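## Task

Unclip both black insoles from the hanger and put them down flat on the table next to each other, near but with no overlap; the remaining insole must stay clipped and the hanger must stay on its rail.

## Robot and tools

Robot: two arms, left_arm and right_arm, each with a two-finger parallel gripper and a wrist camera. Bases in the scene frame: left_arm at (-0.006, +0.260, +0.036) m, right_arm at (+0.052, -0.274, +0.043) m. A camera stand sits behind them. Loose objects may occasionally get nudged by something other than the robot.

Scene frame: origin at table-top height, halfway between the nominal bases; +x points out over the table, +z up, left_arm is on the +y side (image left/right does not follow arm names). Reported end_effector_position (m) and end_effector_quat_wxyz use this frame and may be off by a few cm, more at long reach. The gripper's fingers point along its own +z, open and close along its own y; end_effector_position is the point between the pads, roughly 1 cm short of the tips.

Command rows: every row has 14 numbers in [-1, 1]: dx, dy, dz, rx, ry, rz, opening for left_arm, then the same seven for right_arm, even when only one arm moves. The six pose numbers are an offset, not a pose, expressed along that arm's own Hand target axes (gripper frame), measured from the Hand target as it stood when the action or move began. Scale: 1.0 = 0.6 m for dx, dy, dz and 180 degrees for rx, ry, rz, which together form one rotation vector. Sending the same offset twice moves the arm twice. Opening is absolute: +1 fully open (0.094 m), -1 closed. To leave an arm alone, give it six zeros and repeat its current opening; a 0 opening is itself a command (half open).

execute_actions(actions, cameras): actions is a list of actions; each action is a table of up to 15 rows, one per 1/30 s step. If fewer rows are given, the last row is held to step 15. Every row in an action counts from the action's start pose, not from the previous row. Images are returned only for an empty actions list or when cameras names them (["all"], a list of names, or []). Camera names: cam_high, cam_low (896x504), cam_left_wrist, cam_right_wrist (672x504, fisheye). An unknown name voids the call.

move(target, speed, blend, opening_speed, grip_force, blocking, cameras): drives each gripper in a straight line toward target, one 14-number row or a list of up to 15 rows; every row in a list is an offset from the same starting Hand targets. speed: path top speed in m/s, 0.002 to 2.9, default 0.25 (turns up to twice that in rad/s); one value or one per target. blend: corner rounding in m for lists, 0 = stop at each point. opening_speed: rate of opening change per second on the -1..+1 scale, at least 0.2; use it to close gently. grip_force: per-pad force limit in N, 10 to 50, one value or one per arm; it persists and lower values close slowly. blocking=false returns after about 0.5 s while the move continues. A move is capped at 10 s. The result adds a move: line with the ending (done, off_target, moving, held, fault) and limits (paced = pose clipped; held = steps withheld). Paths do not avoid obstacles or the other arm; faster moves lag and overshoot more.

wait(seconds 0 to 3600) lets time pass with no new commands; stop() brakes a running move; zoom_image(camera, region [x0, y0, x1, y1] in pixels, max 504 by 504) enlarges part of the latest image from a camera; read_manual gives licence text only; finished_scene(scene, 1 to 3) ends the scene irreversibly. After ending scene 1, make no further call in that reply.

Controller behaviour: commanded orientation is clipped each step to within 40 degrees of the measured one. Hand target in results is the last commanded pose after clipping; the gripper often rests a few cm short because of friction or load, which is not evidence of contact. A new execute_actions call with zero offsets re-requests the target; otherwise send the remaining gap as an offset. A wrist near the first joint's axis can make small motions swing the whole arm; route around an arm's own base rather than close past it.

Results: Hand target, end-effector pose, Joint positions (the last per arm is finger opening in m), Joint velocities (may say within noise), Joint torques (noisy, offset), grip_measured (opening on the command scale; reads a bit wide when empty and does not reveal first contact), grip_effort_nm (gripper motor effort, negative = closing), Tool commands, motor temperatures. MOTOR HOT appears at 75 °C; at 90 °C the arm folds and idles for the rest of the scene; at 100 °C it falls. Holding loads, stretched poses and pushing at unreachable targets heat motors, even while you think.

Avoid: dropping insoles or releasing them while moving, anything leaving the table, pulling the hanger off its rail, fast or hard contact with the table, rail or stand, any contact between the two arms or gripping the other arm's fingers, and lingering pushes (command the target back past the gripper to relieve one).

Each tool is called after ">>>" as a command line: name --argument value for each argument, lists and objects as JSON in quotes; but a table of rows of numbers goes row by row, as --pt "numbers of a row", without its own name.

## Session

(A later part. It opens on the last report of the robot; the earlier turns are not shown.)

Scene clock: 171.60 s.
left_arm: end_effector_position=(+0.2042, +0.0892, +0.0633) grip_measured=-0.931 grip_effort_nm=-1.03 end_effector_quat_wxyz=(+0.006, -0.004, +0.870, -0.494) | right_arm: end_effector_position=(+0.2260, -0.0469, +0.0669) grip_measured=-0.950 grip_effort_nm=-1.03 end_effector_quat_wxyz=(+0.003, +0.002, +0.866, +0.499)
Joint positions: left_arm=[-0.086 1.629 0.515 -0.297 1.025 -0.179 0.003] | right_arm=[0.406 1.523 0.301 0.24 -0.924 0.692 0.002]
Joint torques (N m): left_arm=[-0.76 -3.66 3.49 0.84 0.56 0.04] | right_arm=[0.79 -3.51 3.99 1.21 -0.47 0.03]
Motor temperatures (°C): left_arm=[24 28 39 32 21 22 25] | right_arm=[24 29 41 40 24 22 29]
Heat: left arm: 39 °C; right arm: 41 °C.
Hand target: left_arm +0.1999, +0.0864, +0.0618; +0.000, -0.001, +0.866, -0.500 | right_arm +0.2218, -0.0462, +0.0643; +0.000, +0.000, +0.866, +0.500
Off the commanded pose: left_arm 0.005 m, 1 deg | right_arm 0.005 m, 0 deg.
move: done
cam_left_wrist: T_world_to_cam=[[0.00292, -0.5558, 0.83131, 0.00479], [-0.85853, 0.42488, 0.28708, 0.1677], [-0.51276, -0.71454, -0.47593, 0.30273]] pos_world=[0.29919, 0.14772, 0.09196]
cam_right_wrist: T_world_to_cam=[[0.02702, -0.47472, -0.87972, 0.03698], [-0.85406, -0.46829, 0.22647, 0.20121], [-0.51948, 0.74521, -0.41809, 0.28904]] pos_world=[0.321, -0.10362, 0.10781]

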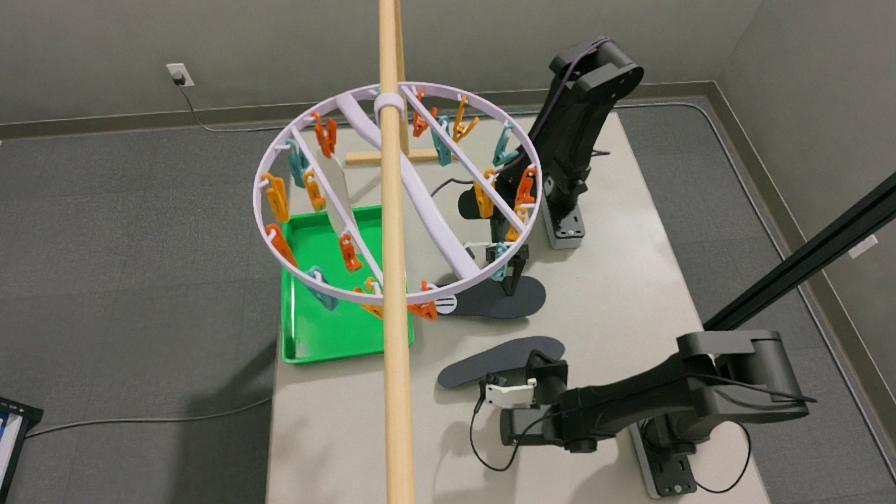

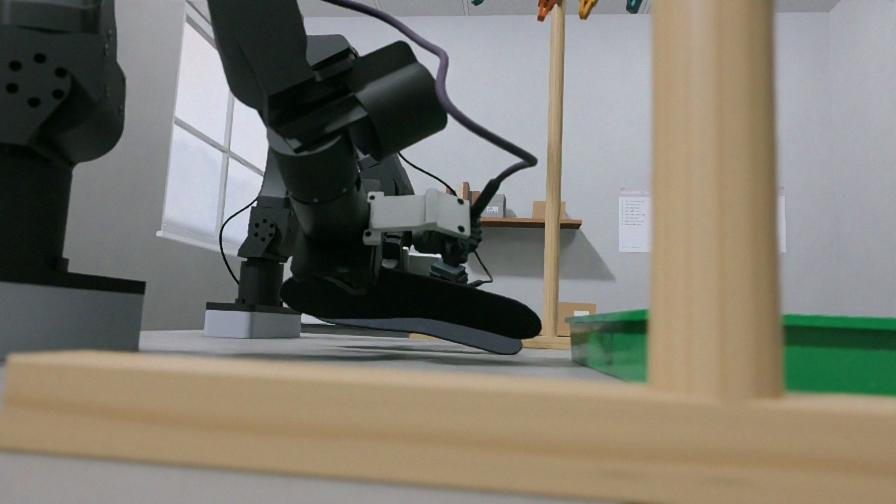

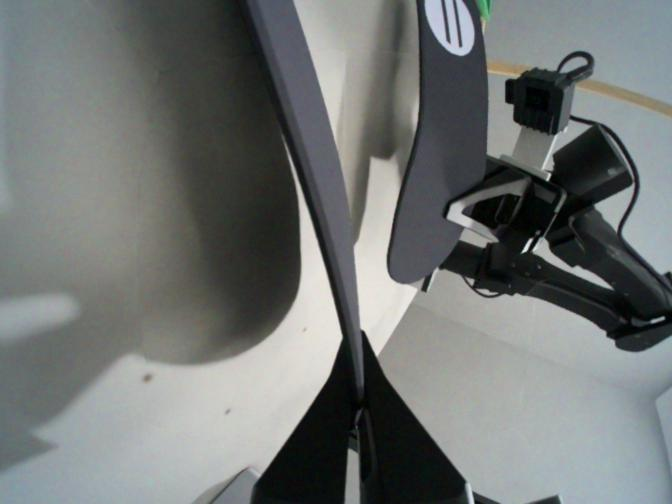

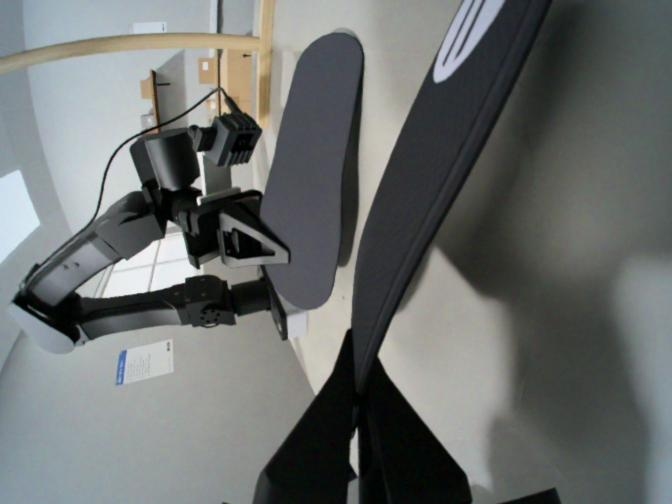

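>>> move --target '[0,0.0265,0.0484,0,0.0144,0.0083,-0.97,0,-0.0378,0.0409,0,0,0,-0.97]' --speed 0.08 --cameras '["all"]'

>>> zoom_image --camera "cam_high" --region '[410, 240, 600, 430]'

>>> zoom_image --camera "cam_low" --region '[250, 200, 570, 400]'

Scene clock: 177.63 s.
left_arm: end_effector_position=(+0.2050, +0.0713, +0.0362) grip_measured=-0.931 grip_effort_nm=-1.03 end_effector_quat_wxyz=(-0.005, +0.020, +0.868, -0.496) | right_arm: end_effector_position=(+0.2260, -0.0367, +0.0347) grip_measured=-0.950 grip_effort_nm=-1.03 end_effector_quat_wxyz=(+0.003, +0.002, +0.866, +0.500)
Joint positions: left_arm=[-0.163 1.781 0.51 -0.095 1.025 -0.225 0.003] | right_arm=[0.455 1.763 0.267 0.565 -0.897 0.757 0.002]
Joint torques (N m): left_arm=[-0.65 -4.18 2.93 0.85 0.54 0.02] | right_arm=[0.79 -4.33 2.56 1.28 -0.43 0.04]
Heat: left arm: 38 °C; right arm: 40 °C.
Hand target: left_arm +0.1999, +0.0693, +0.0336; -0.013, +0.021, +0.866, -0.500 | right_arm +0.2218, -0.0363, +0.0325; +0.000, +0.000, +0.866, +0.500
Off the commanded pose: left_arm 0.006 m, 1 deg | right_arm 0.005 m, 0 deg.
move: done
cam_left_wrist: T_world_to_cam=[[-0.02956, -0.55101, 0.83397, 0.02359], [-0.83603, 0.47095, 0.28153, 0.17613], [-0.54789, -0.6889, -0.47458, 0.28281]] pos_world=[0.3029, 0.12487, 0.06496]
cam_right_wrist: T_world_to_cam=[[0.0275, -0.47364, -0.88029, 0.0134], [-0.85386, -0.46902, 0.22568, 0.21323], [-0.51977, 0.74544, -0.41732, 0.268]] pos_world=[0.321, -0.09342, 0.07551]

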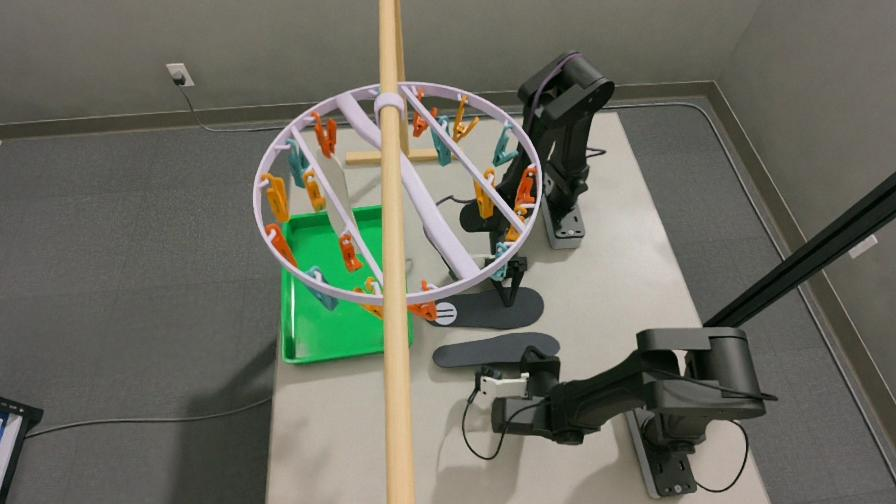

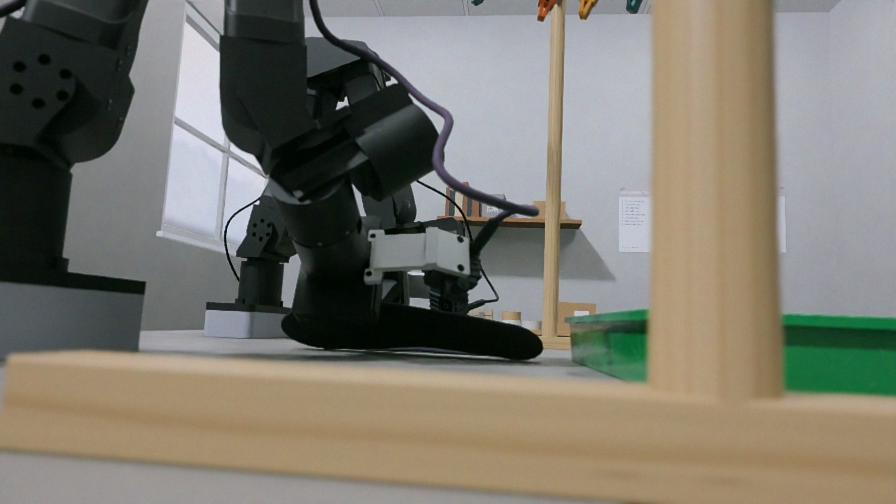

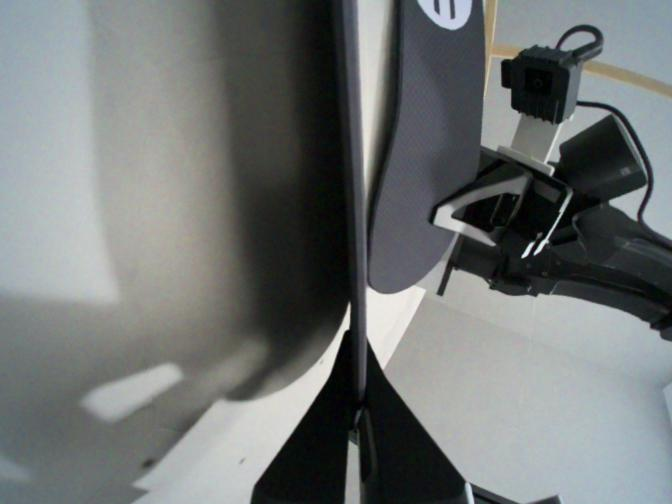

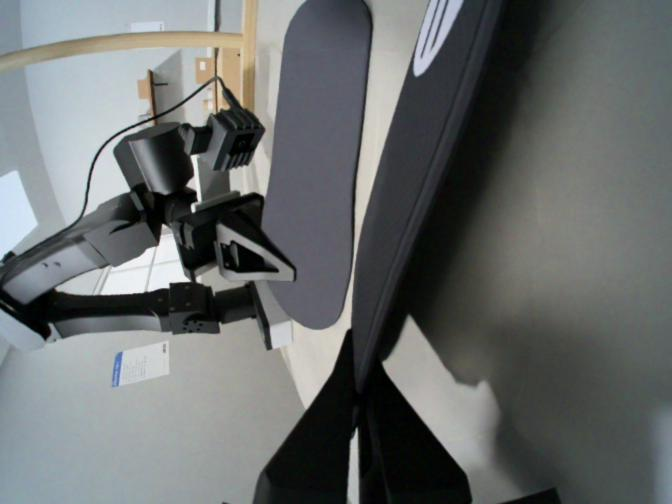

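Scaled by 2.653 from the camera's image (finer frame: 1280x720).

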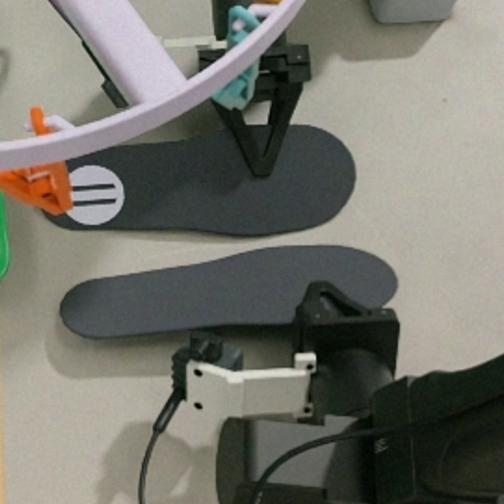

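Scaled by 1.575 from the camera's image (finer frame: 1280x720).

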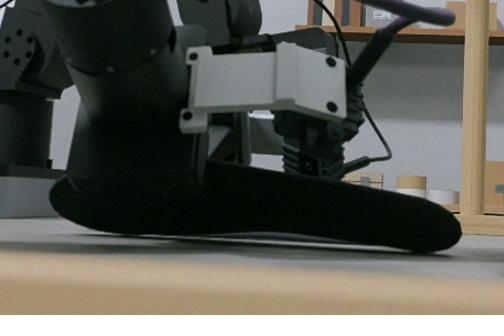

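>>> move --target '[0, 0.0128, 0.0132, 0, 0, 0, -0.97, 0, -0.0112, 0.0123, 0, 0, 0, -0.97]' --speed 0.06 --cameras '["cam_high", "cam_low"]'

Scene clock: 184.43 s.
left_arm: end_effector_position=(+0.2041, +0.0693, +0.0252) grip_measured=-0.931 grip_effort_nm=-1.03 end_effector_quat_wxyz=(-0.008, +0.016, +0.869, -0.495) | right_arm: end_effector_position=(+0.2260, -0.0342, +0.0249) grip_measured=-0.950 grip_effort_nm=-1.03 end_effector_quat_wxyz=(+0.001, +0.004, +0.866, +0.499)
Joint positions: left_arm=[-0.173 1.831 0.496 -0.018 1.022 -0.251 0.003] | right_arm=[0.466 1.839 0.267 0.649 -0.891 0.775 0.002]
Joint torques (N m): left_arm=[-0.91 -4.14 2.76 1.02 0.55 0.02] | right_arm=[1.09 -4.55 1.94 1.37 -0.39 0.03]
Heat: left arm: 38 °C; right arm: 40 °C.
Hand target: left_arm +0.1998, +0.0663, +0.0229; -0.013, +0.021, +0.866, -0.499 | right_arm +0.2218, -0.0333, +0.0230; +0.000, +0.000, +0.866, +0.500
Off the commanded pose: left_arm 0.006 m, 1 deg | right_arm 0.005 m, 0 deg.
move: done

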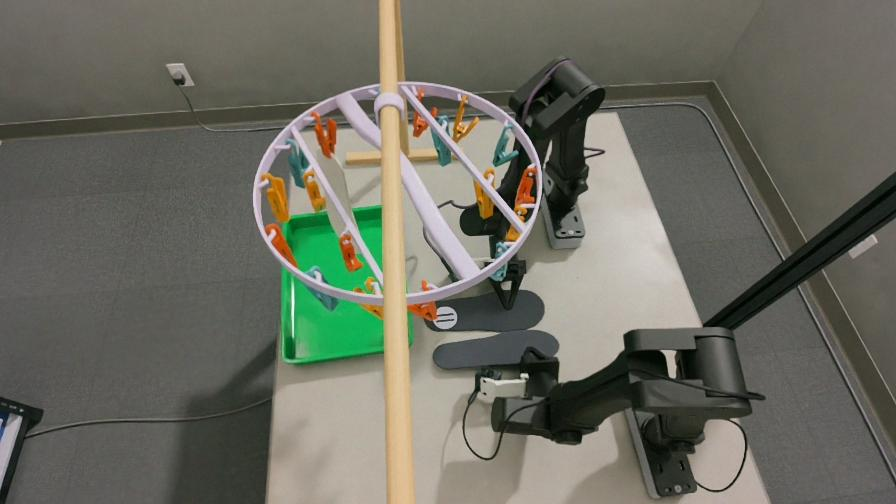

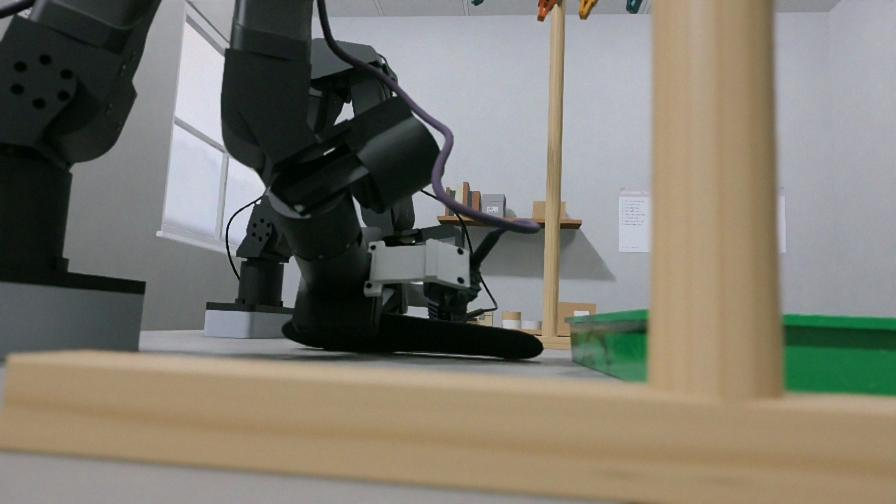

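>>> zoom_image --camera "cam_high" --region '[380, 250, 620, 420]'

>>> zoom_image --camera "cam_low" --region '[230, 200, 580, 400]'

Scaled by 2.100 from the camera's image (finer frame: 1280x720).

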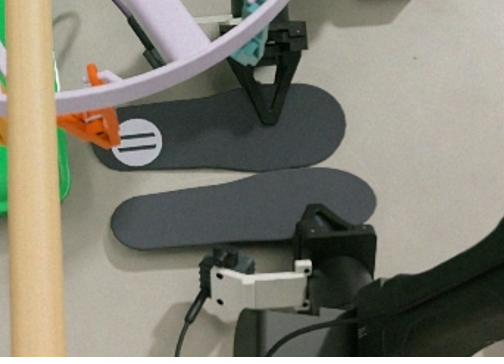

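Scaled by 1.440 from the camera's image (finer frame: 1280x720).

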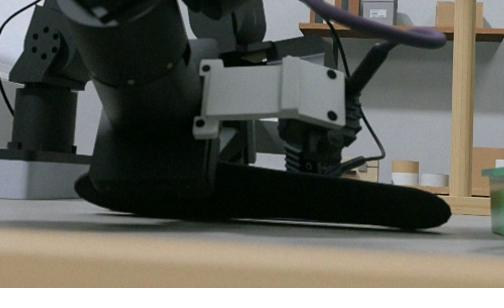

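>>> move --target '[0, 0, 0, 0, 0, 0, -0.7, 0, 0, 0, 0, 0, 0, -0.7]' --opening_speed 0.5 --speed 0.06 --cameras '["cam_high", "cam_low", "cam_left_wrist", "cam_right_wrist"]'

Scene clock: 187.30 s.
left_arm: end_effector_position=(+0.2049, +0.0683, +0.0256) grip_measured=-0.704 grip_effort_nm=0.17 end_effector_quat_wxyz=(-0.005, +0.020, +0.868, -0.496) | right_arm: end_effector_position=(+0.2272, -0.0330, +0.0261) grip_measured=-0.703 grip_effort_nm=0.10 end_effector_quat_wxyz=(+0.005, +0.000, +0.865, +0.501)
Joint positions: left_arm=[-0.177 1.831 0.496 -0.008 1.022 -0.252 0.014] | right_arm=[0.469 1.839 0.267 0.662 -0.889 0.776 0.014]
Joint torques (N m): left_arm=[-0.64 -4.26 2.96 0.93 0.55 0] | right_arm=[0.8 -4.51 1.89 1.3 -0.41 0.04]
Heat: left arm: 38 °C; right arm: 40 °C.
Hand target: left_arm +0.1998, +0.0663, +0.0230; -0.013, +0.021, +0.866, -0.500 | right_arm +0.2219, -0.0333, +0.0230; +0.000, +0.000, +0.866, +0.500
Off the commanded pose: left_arm 0.006 m, 1 deg | right_arm 0.006 m, 1 deg.
move: done
cam_left_wrist: T_world_to_cam=[[-0.02908, -0.55101, 0.83399, 0.03062], [-0.83615, 0.4706, 0.28176, 0.18043], [-0.54773, -0.68915, -0.47442, 0.27557]] pos_world=[0.30269, 0.12187, 0.05436]
cam_right_wrist: T_world_to_cam=[[0.03134, -0.47085, -0.88166, 0.00673], [-0.85476, -0.46984, 0.22053, 0.21818], [-0.51807, 0.74669, -0.41719, 0.26196]] pos_world=[0.322, -0.08992, 0.06711]

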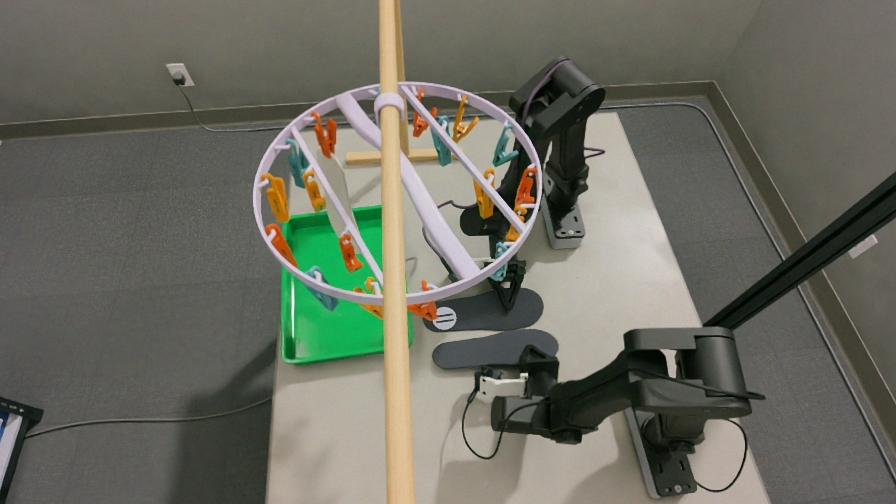

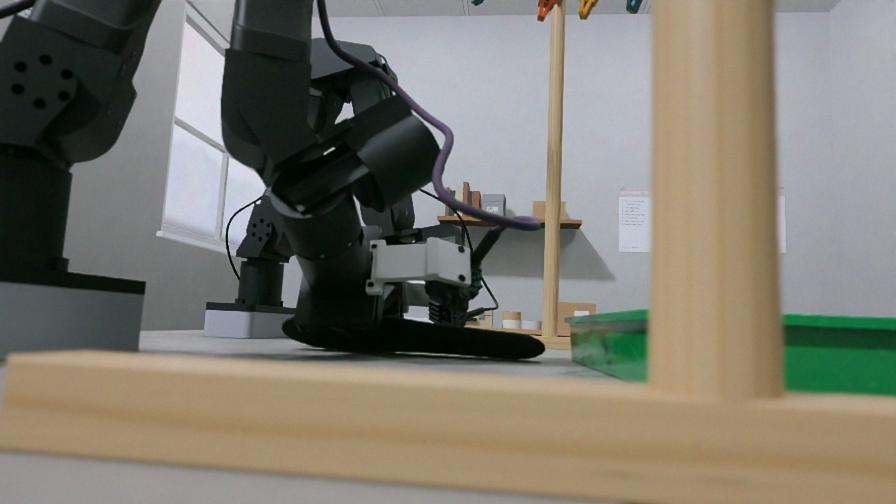

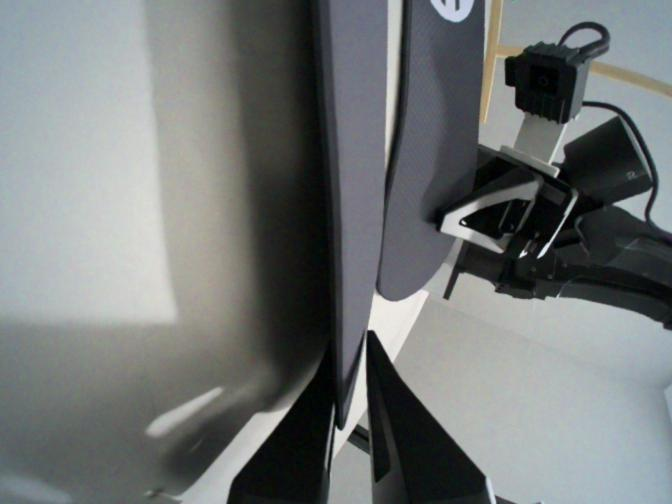

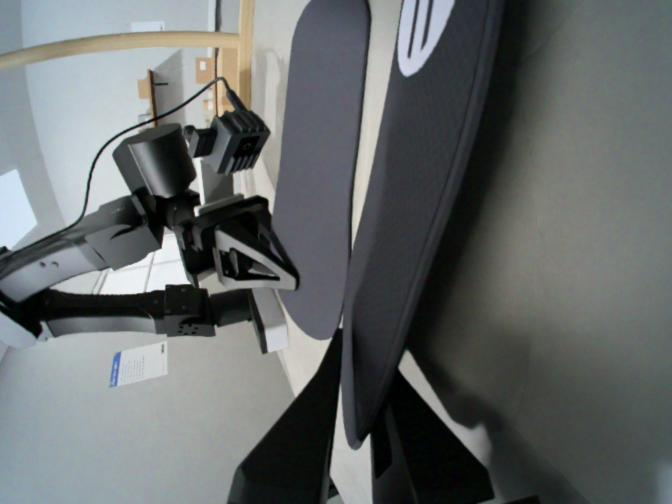

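>>> zoom_image --camera "cam_low" --region '[260, 260, 560, 380]'

>>> zoom_image --camera "cam_right_wrist" --region '[220, 200, 520, 500]'

Scaled by 1.680 from the camera's image (finer frame: 1280x720).

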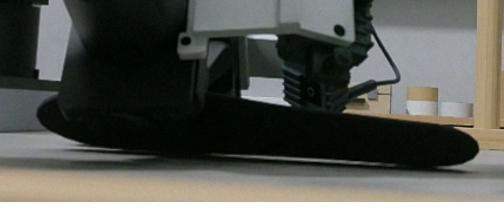

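Scaled by 1.680 from the camera's image (finer frame: 960x720).

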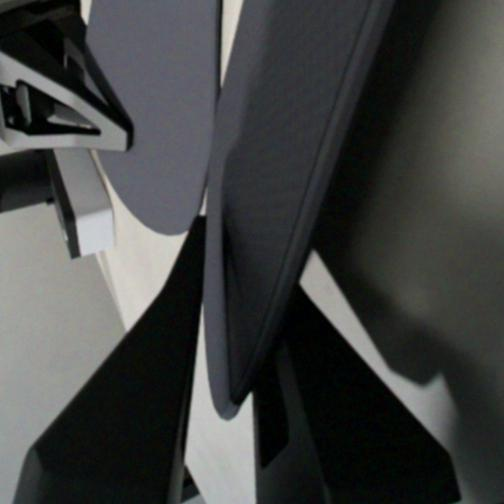

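>>> move --target '[0, 0.0667, -0.1155, 0, 0, 0, -0.7, 0, -0.0667, -0.1155, 0, 0, 0, -0.7]' --speed 0.08 --cameras '["cam_high", "cam_low", "cam_left_wrist", "cam_right_wrist"]'

Scene clock: 191.13 s.
left_arm: end_effector_position=(+0.1998, +0.1451, +0.0234) grip_measured=-0.703 grip_effort_nm=0.17 end_effector_quat_wxyz=(-0.017, +0.020, +0.868, -0.496) | right_arm: end_effector_position=(+0.2183, -0.1141, +0.0200) grip_measured=-0.702 grip_effort_nm=0.10 end_effector_quat_wxyz=(-0.001, +0.003, +0.872, +0.490)
Joint positions: left_arm=[0.176 1.96 0.666 -0.66 0.992 0.436 0.014] | right_arm=[0.049 1.778 0.323 -0.063 -1.024 0.068 0.014]
Joint torques (N m): left_arm=[0.39 -4.66 3.85 -0.31 0.48 0.11] | right_arm=[-0.65 -3.59 4.31 0.21 -0.83 -0.17]
Heat: left arm: 38 °C; right arm: 39 °C.
Hand target: left_arm +0.2036, +0.1461, +0.0230; -0.013, +0.021, +0.866, -0.500 | right_arm +0.2218, -0.1133, +0.0229; +0.000, +0.000, +0.866, +0.500
Off the commanded pose: left_arm 0.004 m, 1 deg | right_arm 0.005 m, 1 deg.
move: done
cam_left_wrist: T_world_to_cam=[[-0.01807, -0.55097, 0.83433, 0.07247], [-0.82492, 0.47973, 0.29894, 0.13667], [-0.56496, -0.68285, -0.46318, 0.32701]] pos_world=[0.2988, 0.19766, 0.05014]
cam_right_wrist: T_world_to_cam=[[0.01945, -0.49301, -0.8698, -0.03663], [-0.8508, -0.46509, 0.24459, 0.17307], [-0.52512, 0.73527, -0.4285, 0.31584]] pos_world=[0.31382, -0.16979, 0.06115]

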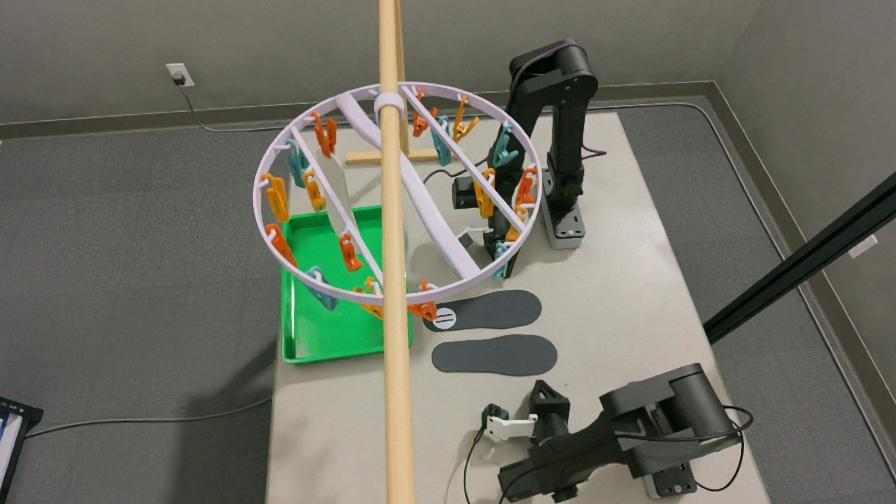

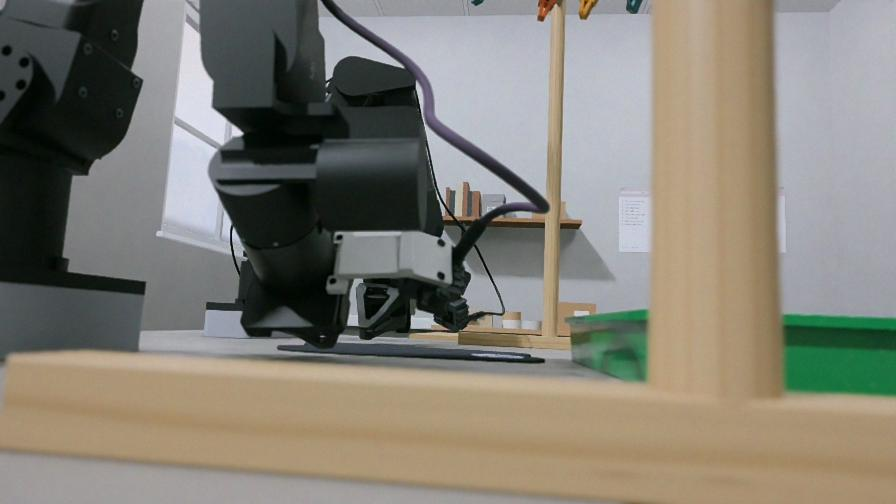

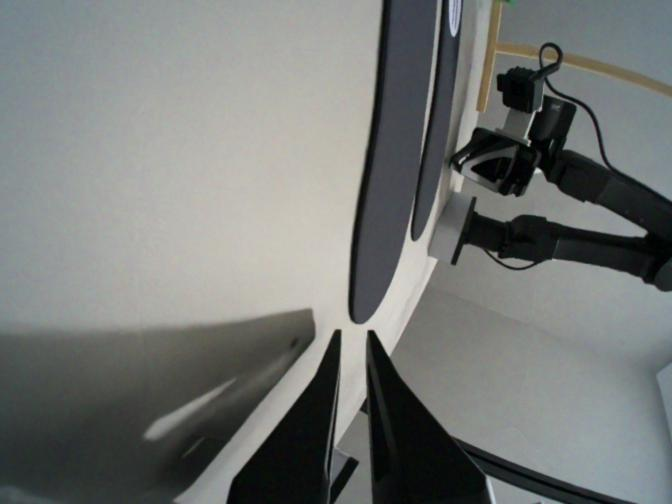

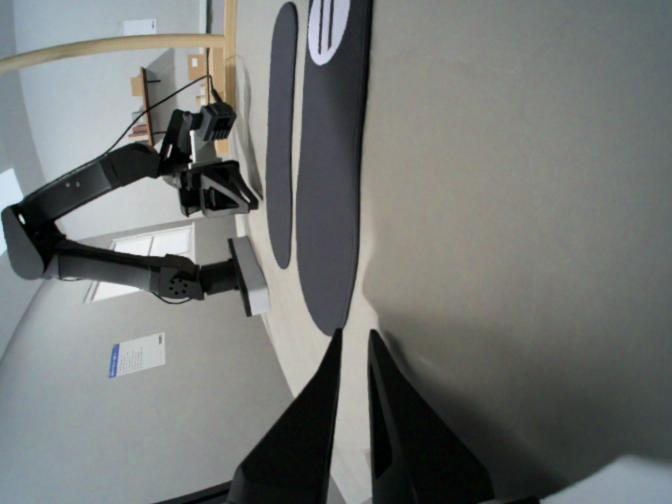

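>>> zoom_image --camera "cam_high" --region '[380, 250, 620, 420]'

>>> zoom_image --camera "cam_low" --region '[230, 280, 580, 400]'

Scaled by 2.100 from the camera's image (finer frame: 1280x720).

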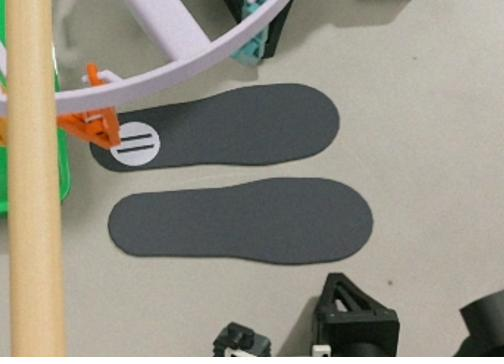

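Scaled by 1.440 from the camera's image (finer frame: 1280x720).

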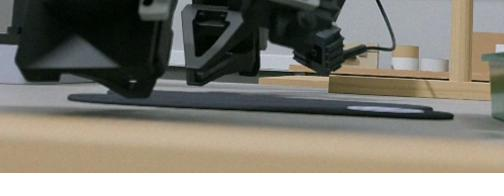

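>>> finished_scene --scene 1

The scene is finished: the task was done.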